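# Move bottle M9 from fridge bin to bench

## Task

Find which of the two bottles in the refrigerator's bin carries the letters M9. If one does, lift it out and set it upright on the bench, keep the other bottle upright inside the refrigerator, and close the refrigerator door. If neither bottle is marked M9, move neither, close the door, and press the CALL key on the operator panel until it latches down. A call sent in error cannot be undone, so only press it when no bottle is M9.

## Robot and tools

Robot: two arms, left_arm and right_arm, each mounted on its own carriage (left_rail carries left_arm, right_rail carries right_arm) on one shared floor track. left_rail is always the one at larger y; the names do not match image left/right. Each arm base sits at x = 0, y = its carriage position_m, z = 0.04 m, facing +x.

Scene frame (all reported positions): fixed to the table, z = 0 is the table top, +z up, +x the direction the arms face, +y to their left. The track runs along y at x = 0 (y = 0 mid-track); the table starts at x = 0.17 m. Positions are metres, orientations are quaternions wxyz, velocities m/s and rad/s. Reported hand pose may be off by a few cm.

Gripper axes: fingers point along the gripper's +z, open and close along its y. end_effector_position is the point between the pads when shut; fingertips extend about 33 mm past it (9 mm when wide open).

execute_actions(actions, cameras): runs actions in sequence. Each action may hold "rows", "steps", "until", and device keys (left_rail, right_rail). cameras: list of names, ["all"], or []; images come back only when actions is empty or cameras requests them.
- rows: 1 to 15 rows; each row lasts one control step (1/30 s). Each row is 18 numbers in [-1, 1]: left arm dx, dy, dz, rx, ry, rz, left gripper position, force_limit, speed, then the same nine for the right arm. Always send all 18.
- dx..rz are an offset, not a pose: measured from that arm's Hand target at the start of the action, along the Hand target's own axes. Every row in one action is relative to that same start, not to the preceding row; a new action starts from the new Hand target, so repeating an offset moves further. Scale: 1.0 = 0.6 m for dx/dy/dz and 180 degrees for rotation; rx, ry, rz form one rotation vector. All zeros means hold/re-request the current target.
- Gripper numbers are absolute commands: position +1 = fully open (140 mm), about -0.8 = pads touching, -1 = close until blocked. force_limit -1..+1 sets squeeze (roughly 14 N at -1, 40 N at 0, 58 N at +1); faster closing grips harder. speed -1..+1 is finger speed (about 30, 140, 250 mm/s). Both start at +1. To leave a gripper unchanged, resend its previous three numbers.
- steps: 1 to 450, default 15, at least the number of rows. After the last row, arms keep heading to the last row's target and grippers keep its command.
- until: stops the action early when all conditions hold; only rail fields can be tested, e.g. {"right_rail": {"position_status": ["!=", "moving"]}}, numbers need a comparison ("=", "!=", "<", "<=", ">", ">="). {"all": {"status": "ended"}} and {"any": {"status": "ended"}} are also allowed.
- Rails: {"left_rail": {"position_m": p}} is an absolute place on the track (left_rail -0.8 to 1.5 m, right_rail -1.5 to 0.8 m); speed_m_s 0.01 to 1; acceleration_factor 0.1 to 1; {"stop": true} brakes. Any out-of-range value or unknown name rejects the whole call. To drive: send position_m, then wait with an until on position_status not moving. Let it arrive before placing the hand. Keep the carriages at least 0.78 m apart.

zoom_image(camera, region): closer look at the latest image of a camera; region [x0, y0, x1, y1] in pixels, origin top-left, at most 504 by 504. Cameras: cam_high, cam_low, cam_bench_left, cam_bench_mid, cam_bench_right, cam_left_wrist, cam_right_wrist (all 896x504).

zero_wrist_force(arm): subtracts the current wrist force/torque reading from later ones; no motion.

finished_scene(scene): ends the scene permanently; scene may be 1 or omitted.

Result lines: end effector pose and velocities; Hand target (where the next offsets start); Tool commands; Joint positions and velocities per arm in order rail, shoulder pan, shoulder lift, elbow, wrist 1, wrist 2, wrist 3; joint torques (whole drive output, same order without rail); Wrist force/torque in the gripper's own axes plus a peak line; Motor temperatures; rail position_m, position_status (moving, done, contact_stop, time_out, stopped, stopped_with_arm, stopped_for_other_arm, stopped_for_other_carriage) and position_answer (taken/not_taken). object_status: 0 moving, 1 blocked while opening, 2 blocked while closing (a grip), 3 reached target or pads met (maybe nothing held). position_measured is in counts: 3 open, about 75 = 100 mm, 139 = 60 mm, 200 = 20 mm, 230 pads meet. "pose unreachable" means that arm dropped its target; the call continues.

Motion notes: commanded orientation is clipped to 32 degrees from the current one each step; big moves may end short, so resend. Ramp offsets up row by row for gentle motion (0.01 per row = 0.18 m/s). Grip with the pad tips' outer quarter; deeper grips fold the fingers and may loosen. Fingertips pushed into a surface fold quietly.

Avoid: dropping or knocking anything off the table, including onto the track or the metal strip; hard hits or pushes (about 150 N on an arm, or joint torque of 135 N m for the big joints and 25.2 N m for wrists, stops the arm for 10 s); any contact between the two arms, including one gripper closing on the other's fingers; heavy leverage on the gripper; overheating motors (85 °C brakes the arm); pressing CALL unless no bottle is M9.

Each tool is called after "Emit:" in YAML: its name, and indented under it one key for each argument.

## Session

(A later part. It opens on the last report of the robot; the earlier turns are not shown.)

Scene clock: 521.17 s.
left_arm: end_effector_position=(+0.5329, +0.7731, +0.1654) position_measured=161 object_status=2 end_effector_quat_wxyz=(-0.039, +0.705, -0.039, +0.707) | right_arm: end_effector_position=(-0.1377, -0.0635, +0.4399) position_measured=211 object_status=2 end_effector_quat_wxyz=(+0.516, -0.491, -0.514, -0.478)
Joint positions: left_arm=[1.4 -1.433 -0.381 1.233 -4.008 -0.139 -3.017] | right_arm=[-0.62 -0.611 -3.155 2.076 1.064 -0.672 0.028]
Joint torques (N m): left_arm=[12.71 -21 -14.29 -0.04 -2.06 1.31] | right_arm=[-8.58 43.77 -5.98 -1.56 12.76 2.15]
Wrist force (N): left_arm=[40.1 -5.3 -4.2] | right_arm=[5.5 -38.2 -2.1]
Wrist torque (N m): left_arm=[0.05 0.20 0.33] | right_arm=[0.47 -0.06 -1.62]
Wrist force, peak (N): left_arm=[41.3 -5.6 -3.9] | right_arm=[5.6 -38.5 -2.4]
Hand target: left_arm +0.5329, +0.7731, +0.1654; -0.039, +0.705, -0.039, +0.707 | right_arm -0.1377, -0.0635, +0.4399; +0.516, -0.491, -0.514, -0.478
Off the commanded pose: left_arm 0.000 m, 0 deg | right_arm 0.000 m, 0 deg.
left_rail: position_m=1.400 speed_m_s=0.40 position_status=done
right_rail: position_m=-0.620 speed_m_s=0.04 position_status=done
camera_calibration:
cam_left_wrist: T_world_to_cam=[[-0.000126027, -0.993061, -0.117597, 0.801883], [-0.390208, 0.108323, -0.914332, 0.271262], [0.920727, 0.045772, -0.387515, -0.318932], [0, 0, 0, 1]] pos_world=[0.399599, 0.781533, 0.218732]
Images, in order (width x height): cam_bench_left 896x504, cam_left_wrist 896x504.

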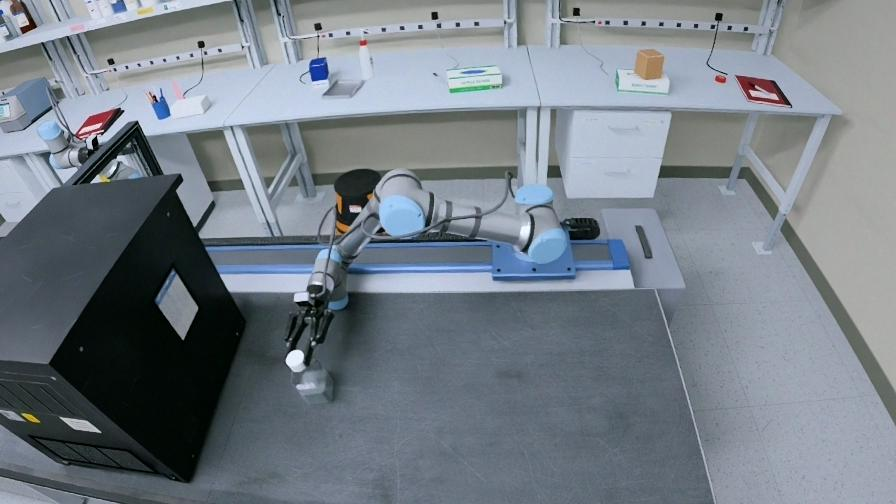

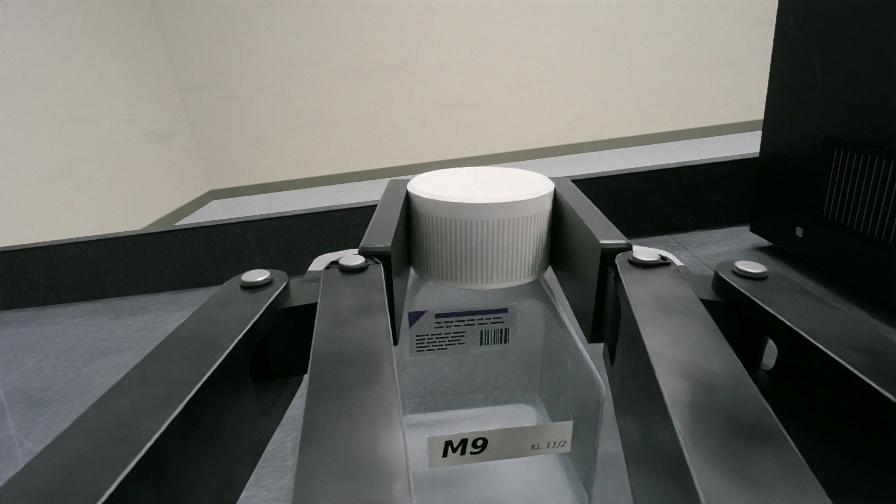

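Emit:
execute_actions:
  actions:
    - {"rows":[[0.006,0,0,0,0,0,-1,0,-1,0,0,0,0,0,0,-0.98,1,-0.8]],"steps":20}
    - {"rows":[[0,0,0,0,0,0,0.1,0,-1,0,0,0,0,0,0,-0.98,1,-0.8]],"steps":60}
  cameras: ["cam_left_wrist","cam_bench_left"]

Emit:
zoom_image:
  camera: "cam_bench_left"
  region: [230, 220, 400, 430]

Scene clock: 530.60 s.
left_arm: end_effector_position=(+0.5329, +0.7727, +0.1689) position_measured=117 object_status=3 end_effector_quat_wxyz=(-0.039, +0.705, -0.039, +0.707) | right_arm: end_effector_position=(-0.1377, -0.0635, +0.4399) position_measured=211 object_status=2 end_effector_quat_wxyz=(+0.516, -0.491, -0.514, -0.478)
Joint positions: left_arm=[1.4 -1.433 -0.387 1.235 -4.004 -0.139 -3.017] | right_arm=[-0.62 -0.611 -3.155 2.076 1.064 -0.672 0.028]
Joint torques (N m): left_arm=[-7.68 -44.71 -9.24 1.73 -1.85 -1.32] | right_arm=[-8.47 43.76 -6.99 -1.34 12.82 2.15]
Wrist force (N): left_arm=[1.8 1.0 1.5] | right_arm=[5.4 -38.3 -2.2]
Wrist torque (N m): left_arm=[-0.07 0.28 0.54] | right_arm=[0.46 -0.04 -1.62]
Wrist force, peak (N): left_arm=[40.3 -5.3 -4.0] | right_arm=[5.3 -38.6 -2.3]
Hand target: left_arm +0.5329, +0.7727, +0.1689; -0.039, +0.705, -0.039, +0.707 | right_arm -0.1377, -0.0635, +0.4399; +0.516, -0.491, -0.514, -0.478
Off the commanded pose: left_arm 0.000 m, 0 deg | right_arm 0.000 m, 0 deg.
left_rail: position_m=1.400 speed_m_s=0.40 position_status=done
right_rail: position_m=-0.620 speed_m_s=0.04 position_status=done
camera_calibration:
cam_left_wrist: T_world_to_cam=[[-0.000115161, -0.993061, -0.117601, 0.801905], [-0.390124, 0.108327, -0.914368, 0.274568], [0.920762, 0.0457738, -0.387429, -0.317553], [0, 0, 0, 1]] pos_world=[0.399599, 0.781133, 0.222332]
Images, in order (width x height): cam_bench_left 896x504, cam_left_wrist 896x504.

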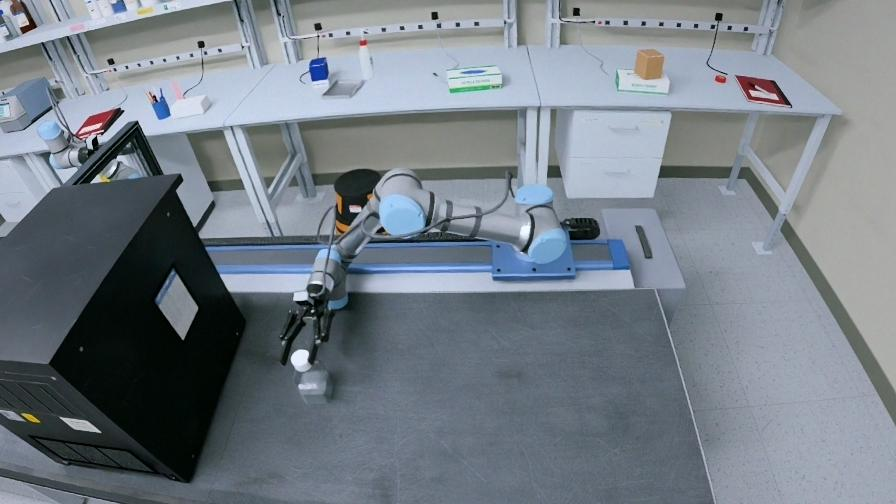

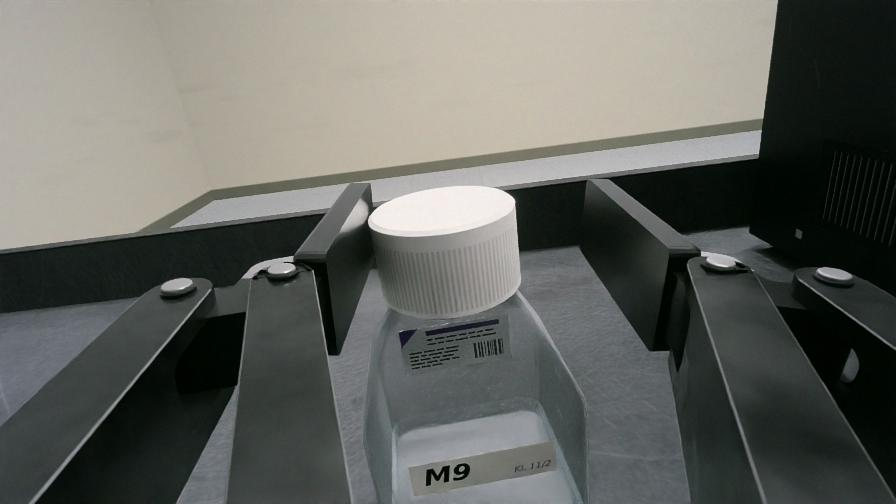

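Scaled by 2.400 from the camera's 896x504 image, which has a finer 1280x720 frame.

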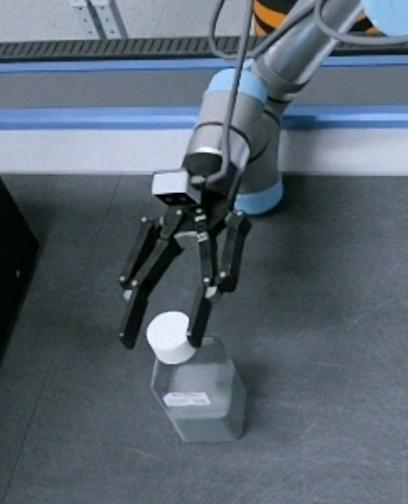

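Emit:
execute_actions:
  actions:
    - {"rows":[[0,-0.02,0,0,0,0,0.1,0,-1,0,0,0,0,0,0,-0.98,1,-0.8]],"steps":20}
    - {"rows":[[0,-0.02,-0.1,0,0,0,0.1,0,-1,0,0,0,0,0,0,-0.98,1,-0.8]],"steps":20}
    - {"rows":[[0.25,0,-0.3,0,0,0,0.1,0,-1,0,0,0,0,0,0,-0.98,1,-0.8]],"steps":60}
  cameras: ["cam_left_wrist","cam_right_wrist","cam_bench_left"]

Scene clock: 538.83 s.
left_arm: end_effector_position=(+0.2926, +0.7803, +0.3202) position_measured=117 object_status=3 end_effector_quat_wxyz=(-0.039, +0.705, -0.039, +0.707) | right_arm: end_effector_position=(-0.1377, -0.0635, +0.4399) position_measured=211 object_status=2 end_effector_quat_wxyz=(+0.516, -0.491, -0.514, -0.478)
Joint positions: left_arm=[1.4 -1.817 -0.731 1.477 -3.88 0.246 -3.039] | right_arm=[-0.62 -0.611 -3.155 2.076 1.064 -0.672 0.028]
Joint torques (N m): left_arm=[-7.94 -58.31 -9.26 2.86 1.37 -1.26] | right_arm=[-9.21 42.93 -6.51 -1.37 12.84 1.87]
Wrist force (N): left_arm=[2.1 1.0 1.4] | right_arm=[5.6 -38.3 -2.2]
Wrist torque (N m): left_arm=[-0.07 0.28 0.49] | right_arm=[0.46 -0.07 -1.61]
Wrist force, peak (N): left_arm=[-19.8 -1.7 18.8] | right_arm=[5.6 -38.6 -2.1]
Hand target: left_arm +0.2926, +0.7803, +0.3202; -0.039, +0.705, -0.039, +0.707 | right_arm -0.1377, -0.0635, +0.4399; +0.516, -0.491, -0.514, -0.478
Off the commanded pose: left_arm 0.000 m, 0 deg | right_arm 0.000 m, 0 deg.
left_rail: position_m=1.400 speed_m_s=0.40 position_status=done
right_rail: position_m=-0.620 speed_m_s=0.04 position_status=done
camera_calibration:
cam_left_wrist: T_world_to_cam=[[-0.000126027, -0.993061, -0.117597, 0.827218], [-0.390208, 0.108323, -0.914332, 0.318345], [0.920727, 0.045772, -0.387515, -0.0379848], [0, 0, 0, 1]] pos_world=[0.159299, 0.788733, 0.373632]
cam_right_wrist: T_world_to_cam=[[0.997052, 0.0764393, -0.00667443, 0.155738], [0.0222964, -0.371859, -0.928021, 0.388541], [-0.0734192, 0.925137, -0.372467, 0.353096], [0, 0, 0, 1]] pos_world=[-0.138018, -0.194084, 0.49313]
Images, in order (width x height): cam_bench_left 896x504, cam_left_wrist 896x504, cam_right_wrist 896x504.

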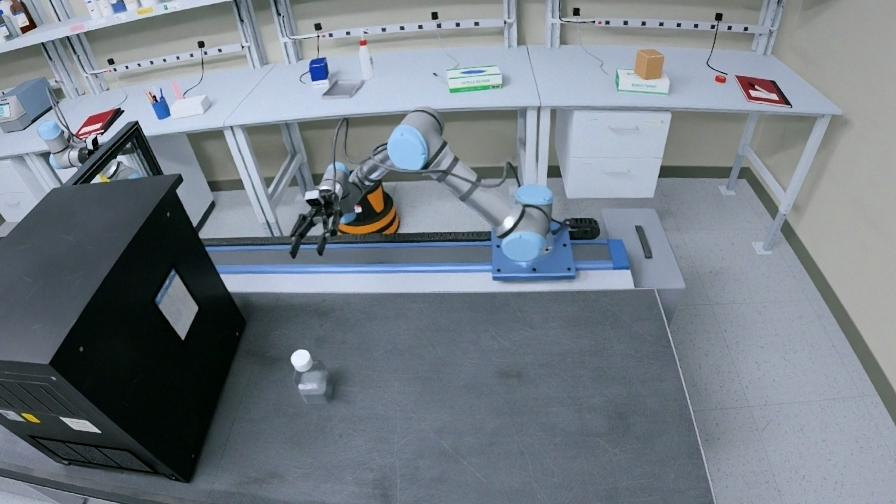

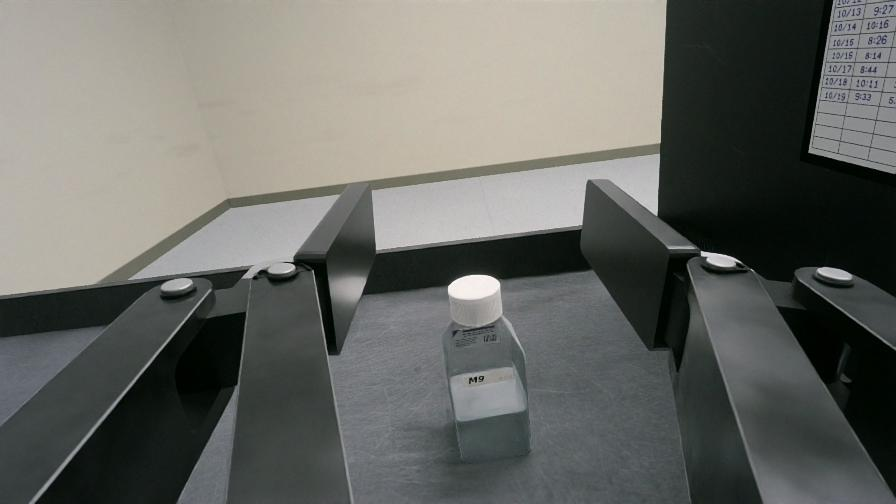

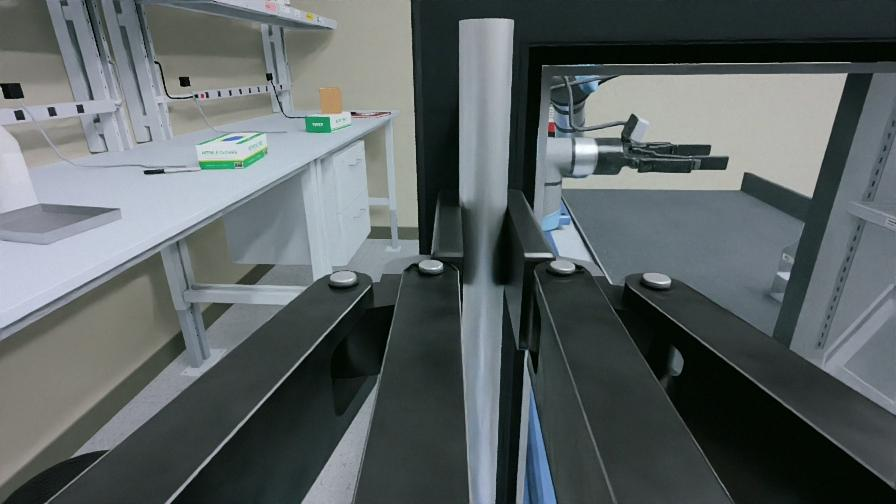

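Emit:
execute_actions:
  actions:
    - {"left_rail":{"position_m":1.5},"rows":[[0,0,0,0,0,0,0.1,0,-1,0,-0.008,0,0,0,0,-0.98,1,-0.8]],"steps":45}
    - {"right_rail":{"position_m":-0.42,"speed_m_s":0.04},"rows":[[0,0,0,0,0,0,0.1,0,-1,0.0005,-0.0068,0.0125,-0.02,0,0,-0.98,1,-0.8]],"steps":15}
    - {"rows":[[0,0,0,0,0,0,0.1,0,-1,0.0005,-0.0047,0.0124,-0.02,0,0,-0.98,1,-0.8]],"steps":15}
    - {"rows":[[0,0,0,0,0,0,0.1,0,-1,0.0005,-0.0026,0.0125,-0.02,0,0,-0.98,1,-0.8]],"steps":15}
    - {"rows":[[0,0,0,0,0,0,0.1,0,-1,0.0005,-0.0006,0.0126,-0.02,0,0,-0.98,1,-0.8]],"steps":15}
    - {"rows":[[0,0,0,0,0,0,0.1,0,-1,0.0005,0.0015,0.0129,-0.02,0,0,-0.98,1,-0.8]],"steps":15}
    - {"rows":[[0,0,0,0,0,0,0.1,0,-1,0.0005,0.0036,0.0134,-0.02,0,0,-0.98,1,-0.8]],"steps":15}
    - {"rows":[[0,0,0,0,0,0,0.1,0,-1,0.0005,0.0056,0.014,-0.02,0,0,-0.98,1,-0.8]],"steps":15}
    - {"rows":[[0,0,0,0,0,0,0.1,0,-1,0.0005,0.0076,0.0147,-0.02,0,0,-0.98,1,-0.8]],"steps":15}
    - {"rows":[[0,0,0,0,0,0,0.1,0,-1,0.0005,0.0095,0.0155,-0.02,0,0,-0.98,1,-0.8]],"steps":15}
    - {"rows":[[0,0,0,0,0,0,0.1,0,-1,0.0005,0.0114,0.0164,-0.02,0,0,-0.98,1,-0.8]],"steps":25}
  cameras: ["cam_right_wrist"]

Scene clock: 570.37 s.
left_arm: end_effector_position=(+0.2926, +0.8800, +0.3202) position_measured=117 object_status=3 end_effector_quat_wxyz=(-0.039, +0.705, -0.039, +0.707) | right_arm: end_effector_position=(-0.1042, +0.2011, +0.4437) position_measured=211 object_status=2 end_effector_quat_wxyz=(-0.333, +0.628, +0.332, +0.620)
Joint positions: left_arm=[1.5 -1.817 -0.731 1.477 -3.88 0.246 -3.039] | right_arm=[-0.42 -0.621 -3.26 1.586 1.417 -0.031 0.264]
Joint torques (N m): left_arm=[6.94 -37.43 -23.13 -1.36 -1.29 -0.83] | right_arm=[51.98 69.65 -28.32 4.17 -13.81 1.73]
Wrist force (N): left_arm=[2.1 0.9 1.5] | right_arm=[-88.4 79.2 11.2]
Wrist torque (N m): left_arm=[-0.09 0.28 0.49] | right_arm=[0.02 0.28 -0.53]
Wrist force, peak (N): left_arm=[2.1 2.5 1.5] | right_arm=[-88.4 79.2 11.2]
Hand target: left_arm +0.2926, +0.8800, +0.3202; -0.039, +0.705, -0.039, +0.707 | right_arm -0.1106, +0.2054, +0.4418; -0.339, +0.626, +0.341, +0.613
Off the commanded pose: left_arm 0.000 m, 0 deg | right_arm 0.008 m, 1 deg.
left_rail: position_m=1.500 speed_m_s=0.40 position_status=done
right_rail: position_m=-0.420 speed_m_s=0.04 position_status=done
camera_calibration:
cam_right_wrist: T_world_to_cam=[[0.838668, -0.544637, 0.00238721, 0.206427], [-0.20023, -0.312397, -0.92861, 0.454833], [0.506501, 0.778318, -0.37105, 0.201503], [0, 0, 0, 1]] pos_world=[-0.184114, 0.097683, 0.496637]
Images, in order (width x height): cam_right_wrist 896x504.

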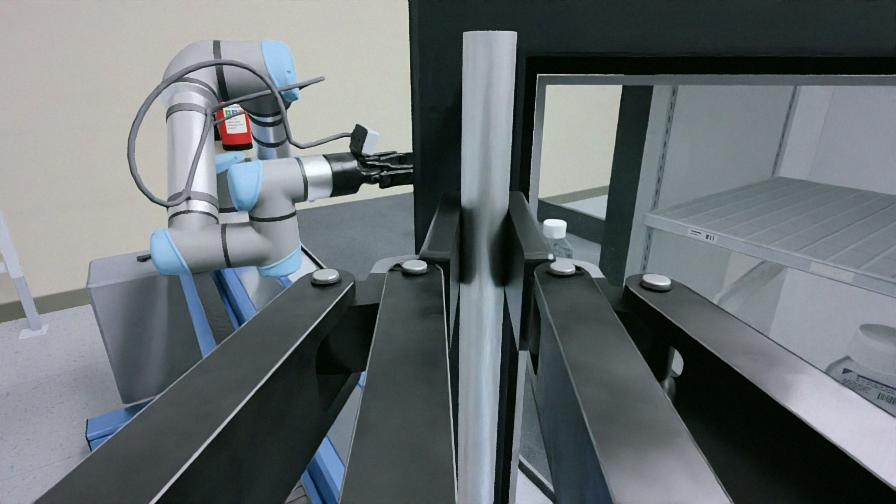

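Emit:
execute_actions:
  actions:
    - {"rows":[[0,0,0,0,0,0,0.1,0,-1,-0.008,0.016,0,0,0,0,-0.98,1,-0.8]],"steps":25}
    - {"right_rail":{"position_m":-0.22,"speed_m_s":0.04},"rows":[[0,0,0,0,0,0,0.1,0,-1,-0.0003,0.0142,0.0175,-0.02,0,0,-0.98,1,-0.8]],"steps":15}
    - {"rows":[[0,0,0,0,0,0,0.1,0,-1,-0.0003,0.0159,0.0187,-0.02,0,0,-0.98,1,-0.8]],"steps":15}
    - {"rows":[[0,0,0,0,0,0,0.1,0,-1,-0.0003,0.0176,0.0199,-0.02,0,0,-0.98,1,-0.8]],"steps":15}
    - {"rows":[[0,0,0,0,0,0,0.1,0,-1,-0.0003,0.0191,0.0213,-0.02,0,0,-0.98,1,-0.8]],"steps":15}
    - {"rows":[[0,0,0,0,0,0,0.1,0,-1,-0.0003,0.0206,0.0227,-0.02,0,0,-0.98,1,-0.8]],"steps":15}
    - {"rows":[[0,0,0,0,0,0,0.1,0,-1,-0.0003,0.022,0.0243,-0.02,0,0,-0.98,1,-0.8]],"steps":15}
    - {"rows":[[0,0,0,0,0,0,0.1,0,-1,-0.0003,0.0233,0.026,-0.02,0,0,-0.98,1,-0.8]],"steps":15}
    - {"rows":[[0,0,0,0,0,0,0.1,0,-1,-0.0003,0.0245,0.0277,-0.02,0,0,-0.98,1,-0.8]],"steps":15}
    - {"rows":[[0,0,0,0,0,0,0.1,0,-1,-0.0003,0.0256,0.0295,-0.02,0,0,-0.98,1,-0.8]],"steps":15}
    - {"rows":[[0,0,0,0,0,0,0.1,0,-1,-0.0003,0.0265,0.0313,-0.02,0,0,-0.98,1,-0.8]],"steps":25}
  cameras: ["cam_right_wrist"]

Scene clock: 590.37 s.
left_arm: end_effector_position=(+0.2926, +0.8800, +0.3202) position_measured=117 object_status=3 end_effector_quat_wxyz=(-0.039, +0.705, -0.039, +0.707) | right_arm: end_effector_position=(+0.0848, +0.3940, +0.4323) position_measured=252 object_status=3 end_effector_quat_wxyz=(-0.129, +0.701, +0.134, +0.689)
Joint positions: left_arm=[1.5 -1.817 -0.731 1.477 -3.88 0.246 -3.039] | right_arm=[-0.22 -0.933 -3.25 1.436 1.883 0.263 -0.071]
Joint torques (N m): left_arm=[7.2 -37.58 -23.29 -1.21 -1.48 -0.06] | right_arm=[-13.05 56.14 -1.88 0.56 2.24 1.58]
Wrist force (N): left_arm=[2.0 0.9 1.6] | right_arm=[-3.6 1.1 -1.8]
Wrist torque (N m): left_arm=[-0.10 0.30 0.49] | right_arm=[0.90 0.66 -0.66]
Wrist force, peak (N): left_arm=[2.1 1.0 1.8] | right_arm=[-88.7 80.2 11.2]
Hand target: left_arm +0.2926, +0.8800, +0.3202; -0.039, +0.705, -0.039, +0.707 | right_arm +0.0848, +0.3940, +0.4323; -0.129, +0.701, +0.134, +0.689
Off the commanded pose: left_arm 0.000 m, 0 deg | right_arm 0.000 m, 0 deg.
left_rail: position_m=1.500 speed_m_s=0.40 position_status=done
right_rail: position_m=-0.220 speed_m_s=0.04 position_status=done
camera_calibration:
cam_right_wrist: T_world_to_cam=[[0.380956, -0.924498, 0.0132331, 0.336867], [-0.347399, -0.156387, -0.924585, 0.491534], [0.856847, 0.347629, -0.380746, 0.0956117], [0, 0, 0, 1]] pos_world=[-0.0394975, 0.355064, 0.486411]
Images, in order (width x height): cam_right_wrist 896x504.

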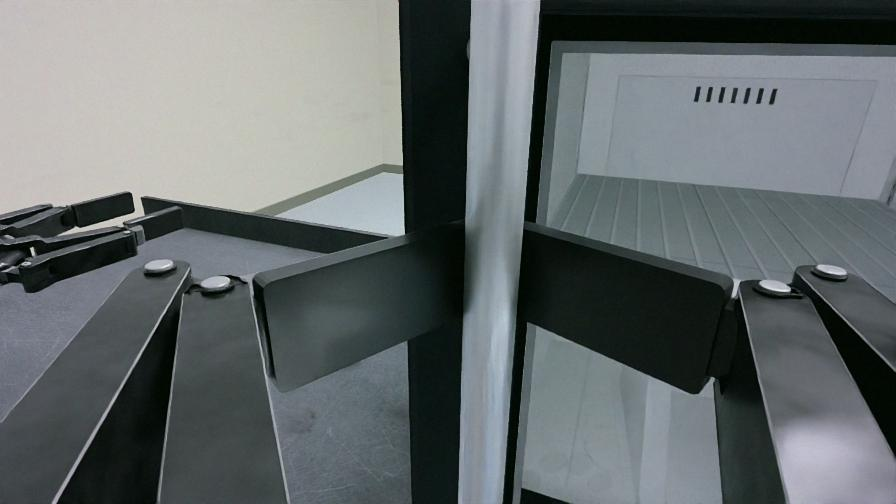

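Emit:
execute_actions:
  actions:
    - {"right_rail":{"position_m":-0.12,"speed_m_s":0.04},"rows":[[0,0,0,0,0,0,0.1,0,-1,-0.0003,0.0269,0.0332,-0.02,0,0,-0.98,1,-0.8]],"steps":15}
    - {"rows":[[0,0,0,0,0,0,0.1,0,-1,-0.0003,0.0276,0.0352,-0.02,0,0,-0.98,1,-0.8]],"steps":15}
    - {"rows":[[0,0,0,0,0,0,0.1,0,-1,-0.0003,0.0282,0.0372,-0.02,0,0,-0.98,1,-0.8]],"steps":15}
    - {"rows":[[0,0,0,0,0,0,0.1,0,-1,-0.0003,0.0287,0.0392,-0.02,0,0,-0.98,1,-0.8]],"steps":15}
    - {"rows":[[0,0,0,0,0,0,0.1,0,-1,-0.0003,0.029,0.0413,-0.02,0,0,-0.98,1,-0.8]],"steps":25}
  cameras: ["cam_right_wrist"]

Scene clock: 602.63 s.
left_arm: end_effector_position=(+0.2926, +0.8800, +0.3202) position_measured=117 object_status=3 end_effector_quat_wxyz=(-0.039, +0.705, -0.039, +0.707) | right_arm: end_effector_position=(+0.2132, +0.4393, +0.4300) position_measured=252 object_status=3 end_effector_quat_wxyz=(-0.018, +0.712, +0.025, +0.701)
Joint positions: left_arm=[1.5 -1.817 -0.731 1.477 -3.88 0.246 -3.039] | right_arm=[-0.12 -1.148 -3.249 1.406 1.889 0.363 -0.052]
Joint torques (N m): left_arm=[7.53 -38.27 -23.98 -1.2 -1.25 0.1] | right_arm=[-12.9 42.98 2.8 0.28 2.61 1.49]
Wrist force (N): left_arm=[2.2 0.9 1.5] | right_arm=[-3.6 1.2 -2.9]
Wrist torque (N m): left_arm=[-0.09 0.27 0.49] | right_arm=[0.90 0.66 -0.65]
Wrist force, peak (N): left_arm=[2.3 1.0 1.7] | right_arm=[-3.4 -1.0 -9.9]
Hand target: left_arm +0.2926, +0.8800, +0.3202; -0.039, +0.705, -0.039, +0.707 | right_arm +0.2132, +0.4393, +0.4300; -0.018, +0.712, +0.025, +0.701
Off the commanded pose: left_arm 0.000 m, 0 deg | right_arm 0.000 m, 0 deg.
left_rail: position_m=1.500 speed_m_s=0.40 position_status=done
right_rail: position_m=-0.120 speed_m_s=0.04 position_status=done
camera_calibration:
cam_right_wrist: T_world_to_cam=[[0.0766806, -0.996879, 0.0187724, 0.424169], [-0.376455, -0.0463811, -0.925273, 0.499329], [0.923256, 0.0638835, -0.378837, 0.0785697], [0, 0, 0, 1]] pos_world=[0.0829097, 0.440985, 0.483819]
Images, in order (width x height): cam_right_wrist 896x504.

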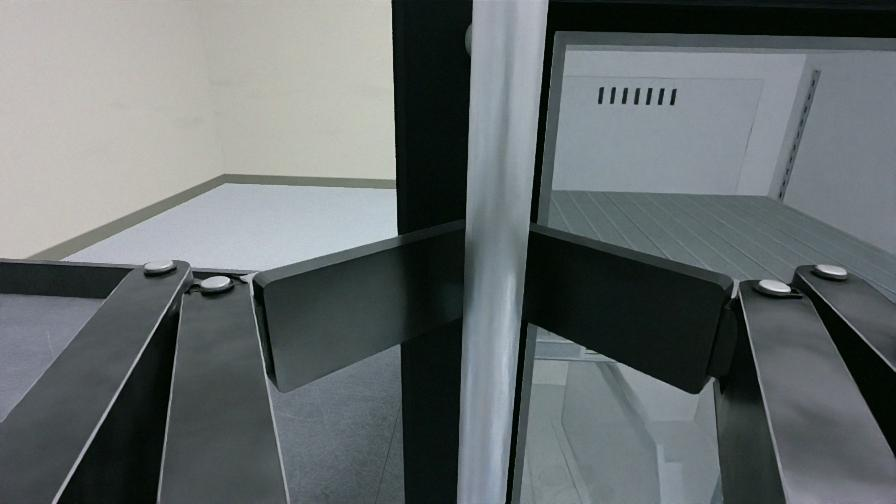

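Emit:
execute_actions:
  actions:
    - {"rows":[[0,0,0,0,0,0,0.1,0,-1,0,0,0.012,0,0,0,-0.98,1,-0.8]],"steps":20}
    - {"rows":[[0,0,0,0,0,0,0.1,0,-1,0,0,0.012,0,0,0,-0.98,1,-0.8]],"steps":30}
  cameras: ["cam_right_wrist"]

Scene clock: 608.07 s.
left_arm: end_effector_position=(+0.2926, +0.8800, +0.3202) position_measured=117 object_status=3 end_effector_quat_wxyz=(-0.039, +0.705, -0.039, +0.707) | right_arm: end_effector_position=(+0.2276, +0.4402, +0.4298) position_measured=252 object_status=3 end_effector_quat_wxyz=(-0.018, +0.712, +0.025, +0.701)
Joint positions: left_arm=[1.5 -1.817 -0.731 1.477 -3.88 0.246 -3.039] | right_arm=[-0.12 -1.173 -3.251 1.412 1.887 0.337 -0.055]
Joint torques (N m): left_arm=[7.48 -37.88 -24.25 -1.18 -1.3 -0.02] | right_arm=[-13.1 39.12 16.61 0.06 -2.7 -1.47]
Wrist force (N): left_arm=[2.2 0.7 1.6] | right_arm=[-3.6 1.2 -2.7]
Wrist torque (N m): left_arm=[-0.13 0.27 0.49] | right_arm=[0.91 0.65 -0.57]
Wrist force, peak (N): left_arm=[2.3 1.0 1.6] | right_arm=[-3.5 1.7 -7.5]
Hand target: left_arm +0.2926, +0.8800, +0.3202; -0.039, +0.705, -0.039, +0.707 | right_arm +0.2276, +0.4402, +0.4298; -0.018, +0.712, +0.025, +0.701
Off the commanded pose: left_arm 0.000 m, 0 deg | right_arm 0.000 m, 0 deg.
left_rail: position_m=1.500 speed_m_s=0.40 position_status=done
right_rail: position_m=-0.120 speed_m_s=0.04 position_status=done
camera_calibration:
cam_right_wrist: T_world_to_cam=[[0.0766403, -0.996884, 0.0186729, 0.42402], [-0.376463, -0.0462741, -0.925275, 0.504562], [0.923256, 0.0638837, -0.378837, 0.0651415], [0, 0, 0, 1]] pos_world=[0.0973096, 0.441885, 0.483619]
Images, in order (width x height): cam_right_wrist 896x504.

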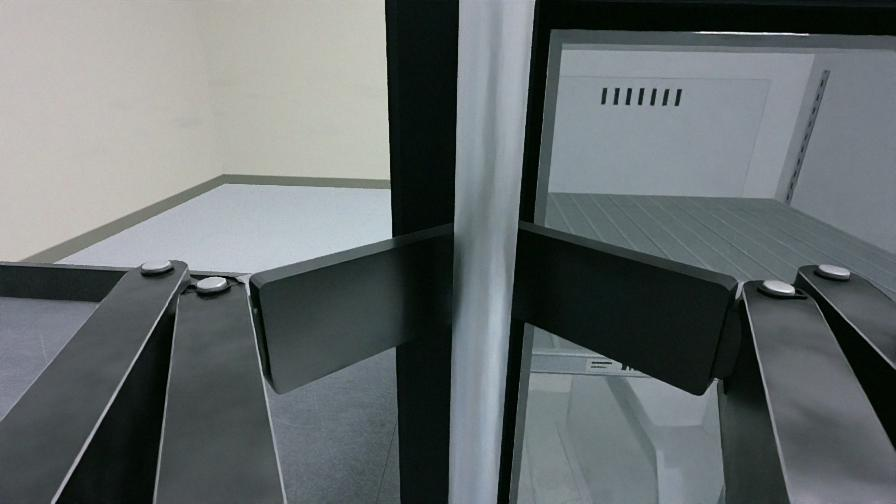

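Emit:
execute_actions:
  actions:
    - {"rows":[[0,0,0,0,0,0,0.1,0,-1,0,0,0,0,0,0,0.3,0,-0.8]],"steps":75}
    - {"rows":[[0,0,0,0,0,0,0.1,0,-1,0,0,-0.08,0,0,0,0.3,0,-0.8]],"steps":20}
    - {"rows":[[0,0,0,0,0,0,0.1,0,-1,0,0,-0.2,0,0,0,0.3,0,-0.8]],"steps":50}
  cameras: ["cam_right_wrist","cam_bench_left","cam_bench_mid"]

Scene clock: 616.17 s.
left_arm: end_effector_position=(+0.2926, +0.8800, +0.3202) position_measured=117 object_status=3 end_effector_quat_wxyz=(-0.039, +0.705, -0.039, +0.707) | right_arm: end_effector_position=(+0.0599, +0.4300, +0.4324) position_measured=91 object_status=3 end_effector_quat_wxyz=(-0.018, +0.712, +0.025, +0.701)
Joint positions: left_arm=[1.5 -1.817 -0.731 1.477 -3.88 0.246 -3.039] | right_arm=[-0.12 -0.901 -3.212 1.262 1.978 0.609 -0.032]
Joint torques (N m): left_arm=[7.55 -37.61 -23.68 -1.32 -1.28 -0.08] | right_arm=[12.65 59.33 0.61 -0.14 2.46 -1.55]
Wrist force (N): left_arm=[2.0 0.7 1.7] | right_arm=[-4.2 0.9 -2.5]
Wrist torque (N m): left_arm=[-0.12 0.30 0.49] | right_arm=[0.83 0.76 -0.57]
Wrist force, peak (N): left_arm=[2.2 0.8 1.8] | right_arm=[-0.4 1.5 13.3]
Hand target: left_arm +0.2926, +0.8800, +0.3202; -0.039, +0.705, -0.039, +0.707 | right_arm +0.0599, +0.4300, +0.4324; -0.018, +0.712, +0.025, +0.701
Off the commanded pose: left_arm 0.000 m, 0 deg | right_arm 0.000 m, 0 deg.
left_rail: position_m=1.500 speed_m_s=0.40 position_status=done
right_rail: position_m=-0.120 speed_m_s=0.04 position_status=done
camera_calibration:
cam_right_wrist: T_world_to_cam=[[0.0766403, -0.996884, 0.0186729, 0.426654], [-0.376463, -0.0462741, -0.925275, 0.443455], [0.923256, 0.0638837, -0.378837, 0.221646], [0, 0, 0, 1]] pos_world=[-0.0703904, 0.431685, 0.486319]
Images, in order (width x height): cam_bench_left 896x504, cam_bench_mid 896x504, cam_right_wrist 896x504.

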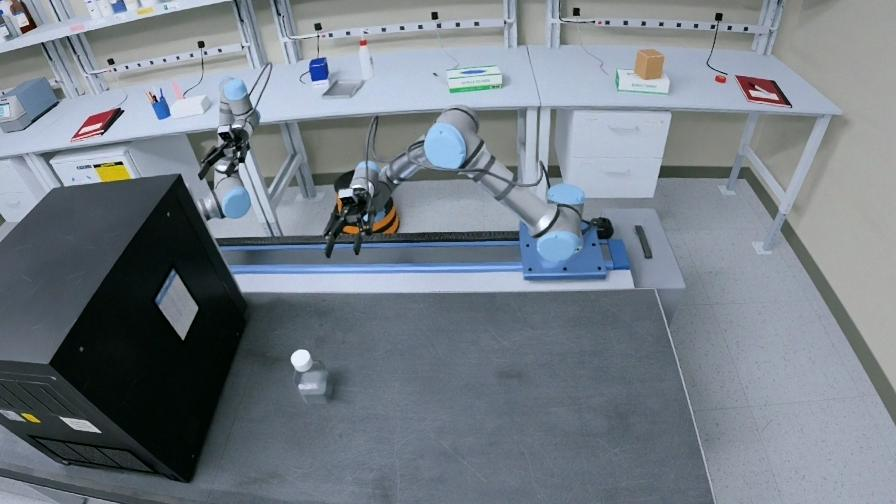

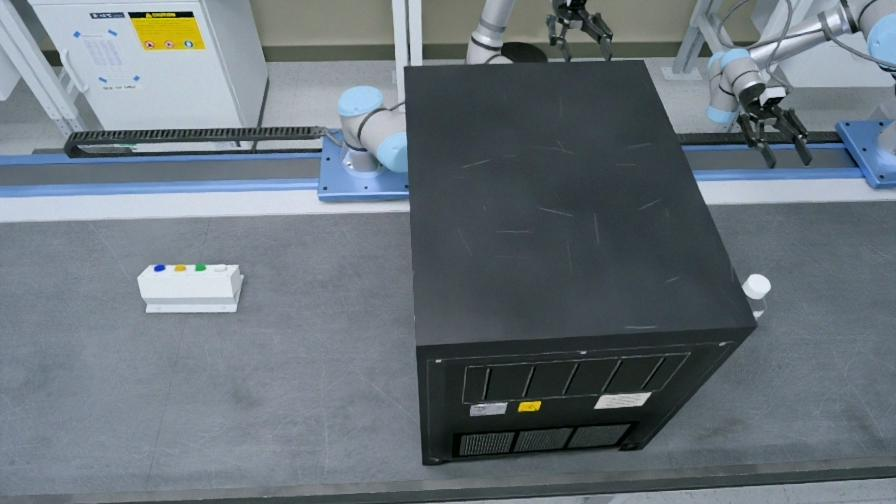

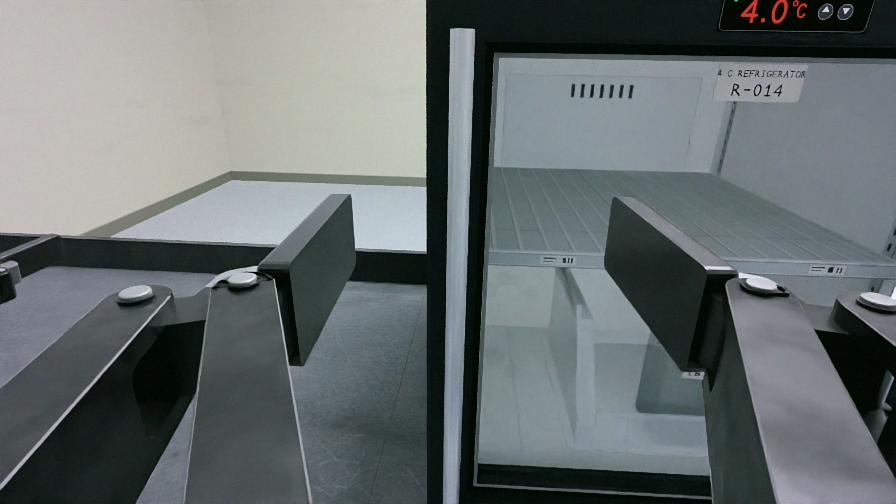

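Emit:
execute_actions:
  actions:
    - {"rows":[[0,0,0,0,0,0,0.1,0,-1,-0.1,0.2,-0.2,0,0,0,0.3,0,-0.8]],"steps":60}
  cameras: ["cam_right_wrist","cam_left_wrist"]

Scene clock: 621.30 s.
left_arm: end_effector_position=(+0.2926, +0.8800, +0.3202) position_measured=117 object_status=3 end_effector_quat_wxyz=(-0.039, +0.705, -0.039, +0.707) | right_arm: end_effector_position=(-0.0534, +0.3023, +0.3755) position_measured=91 object_status=3 end_effector_quat_wxyz=(-0.018, +0.712, +0.025, +0.701)
Joint positions: left_arm=[1.5 -1.817 -0.731 1.477 -3.88 0.246 -3.039] | right_arm=[-0.12 -0.589 -3.375 1.517 1.879 0.921 -0.022]
Joint torques (N m): left_arm=[7.39 -37.68 -23.36 -1.26 -1.21 -0.02] | right_arm=[12.7 38.03 14.54 -3.58 2.31 1.68]
Wrist force (N): left_arm=[2.0 0.9 1.6] | right_arm=[-3.5 0.8 -2.8]
Wrist torque (N m): left_arm=[-0.09 0.30 0.50] | right_arm=[0.83 0.67 -0.65]
Wrist force, peak (N): left_arm=[2.2 0.9 1.8] | right_arm=[0.7 -9.1 11.4]
Hand target: left_arm +0.2926, +0.8800, +0.3202; -0.039, +0.705, -0.039, +0.707 | right_arm -0.0534, +0.3023, +0.3755; -0.018, +0.712, +0.025, +0.701
Off the commanded pose: left_arm 0.000 m, 0 deg | right_arm 0.000 m, 0 deg.
left_rail: position_m=1.500 speed_m_s=0.40 position_status=done
right_rail: position_m=-0.120 speed_m_s=0.04 position_status=done
camera_calibration:
cam_left_wrist: T_world_to_cam=[[-0.000126027, -0.993061, -0.117597, 0.926226], [-0.390208, 0.108323, -0.914332, 0.307545], [0.920727, 0.045772, -0.387515, -0.0425483], [0, 0, 0, 1]] pos_world=[0.159299, 0.888433, 0.373632]
cam_right_wrist: T_world_to_cam=[[0.0766403, -0.996884, 0.0186729, 0.309107], [-0.376463, -0.0462741, -0.925275, 0.342114], [0.923256, 0.0638837, -0.378837, 0.312907], [0, 0, 0, 1]] pos_world=[-0.18379, 0.303985, 0.429319]
Images, in order (width x height): cam_left_wrist 896x504, cam_right_wrist 896x504.

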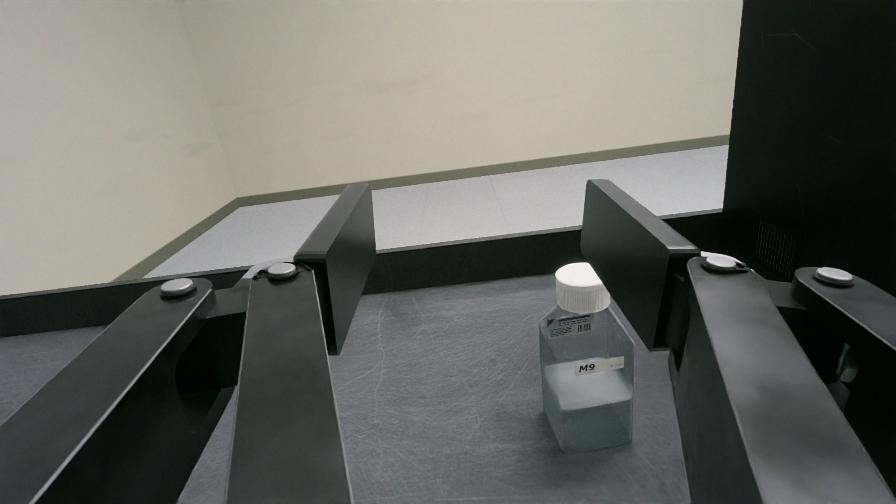

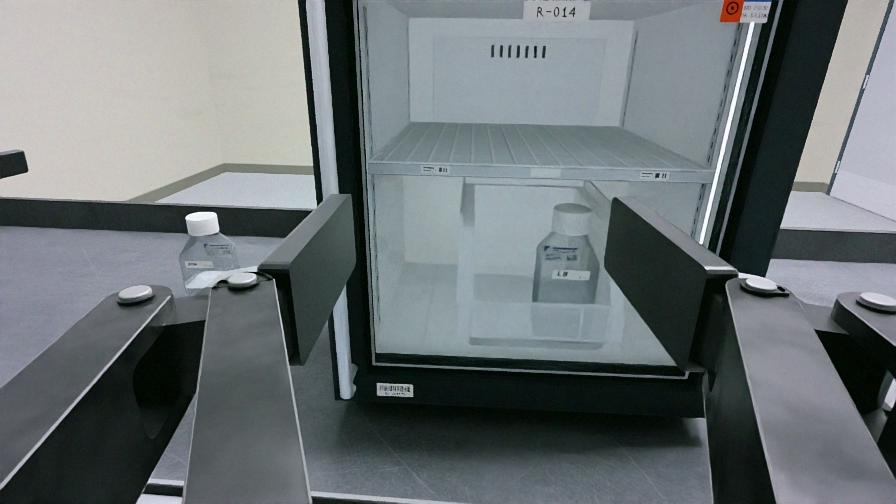

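Emit:
execute_actions:
  actions:
    - {"rows":[[0.05,0,-0.6,0,0,0,0.1,0,-1,0,0,0,0,0,0,0.3,0,-0.8]],"steps":75}
    - {"rows":[[0,0,0,-0.15,0,0,0.1,0,-1,0,0,0,0,0,0,0.3,0,-0.8]],"steps":45}
  cameras: ["cam_left_wrist"]

Emit:
zoom_image:
  camera: "cam_left_wrist"
  region: [380, 0, 640, 340]

Scene clock: 629.57 s.
left_arm: end_effector_position=(-0.0674, +0.8770, +0.3493) position_measured=117 object_status=3 end_effector_quat_wxyz=(+0.127, +0.695, -0.203, +0.678) | right_arm: end_effector_position=(-0.0534, +0.3023, +0.3755) position_measured=91 object_status=3 end_effector_quat_wxyz=(-0.018, +0.712, +0.025, +0.701)
Joint positions: left_arm=[1.5 -2.418 -0.827 1.517 -3.962 0.381 -2.921] | right_arm=[-0.12 -0.589 -3.375 1.517 1.879 0.921 -0.022]
Joint torques (N m): left_arm=[-8.4 -54.19 -8.38 -0.65 -2.15 1.01] | right_arm=[12.14 38.36 14.87 -3.54 2.5 1.4]
Wrist force (N): left_arm=[1.9 1.1 1.4] | right_arm=[-3.7 0.8 -2.9]
Wrist torque (N m): left_arm=[-0.05 0.27 0.41] | right_arm=[0.84 0.70 -0.65]
Wrist force, peak (N): left_arm=[-8.1 0.0 20.6] | right_arm=[-3.9 0.9 -2.8]
Hand target: left_arm -0.0674, +0.8770, +0.3493; +0.127, +0.695, -0.203, +0.678 | right_arm -0.0534, +0.3023, +0.3755; -0.018, +0.712, +0.025, +0.701
Off the commanded pose: left_arm 0.000 m, 0 deg | right_arm 0.000 m, 0 deg.
left_rail: position_m=1.500 speed_m_s=0.40 position_status=done
right_rail: position_m=-0.120 speed_m_s=0.04 position_status=done
camera_calibration:
cam_left_wrist: T_world_to_cam=[[-0.454018, -0.884602, -0.10652, 0.796987], [-0.344227, 0.284417, -0.894771, 0.0357724], [0.821812, -0.369575, -0.433634, 0.674048], [0, 0, 0, 1]] pos_world=[-0.179781, 0.943953, 0.409193]
Images, in order (width x height): cam_left_wrist 896x504.

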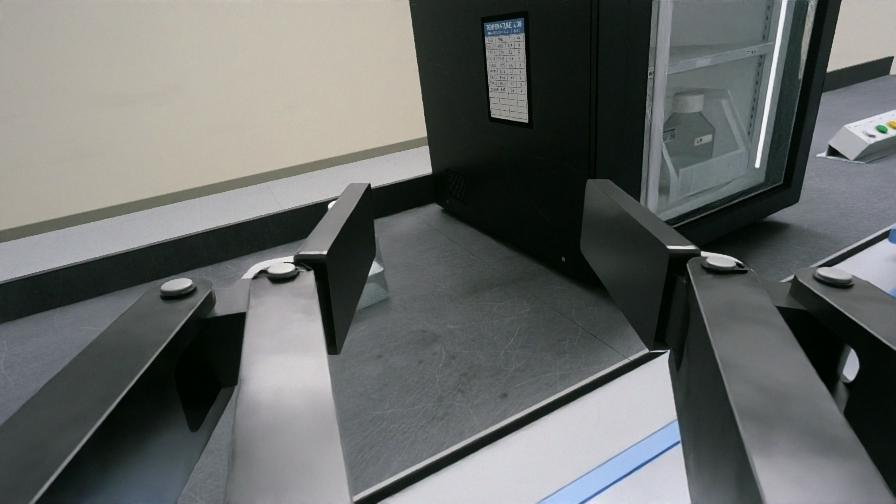

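Scaled by 1.482 from the camera's 896x504 image, which has a finer 1280x720 frame.

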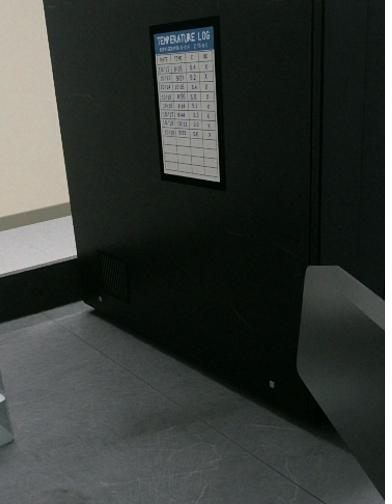

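Emit:
finished_scene:

The scene is finished: the task was done.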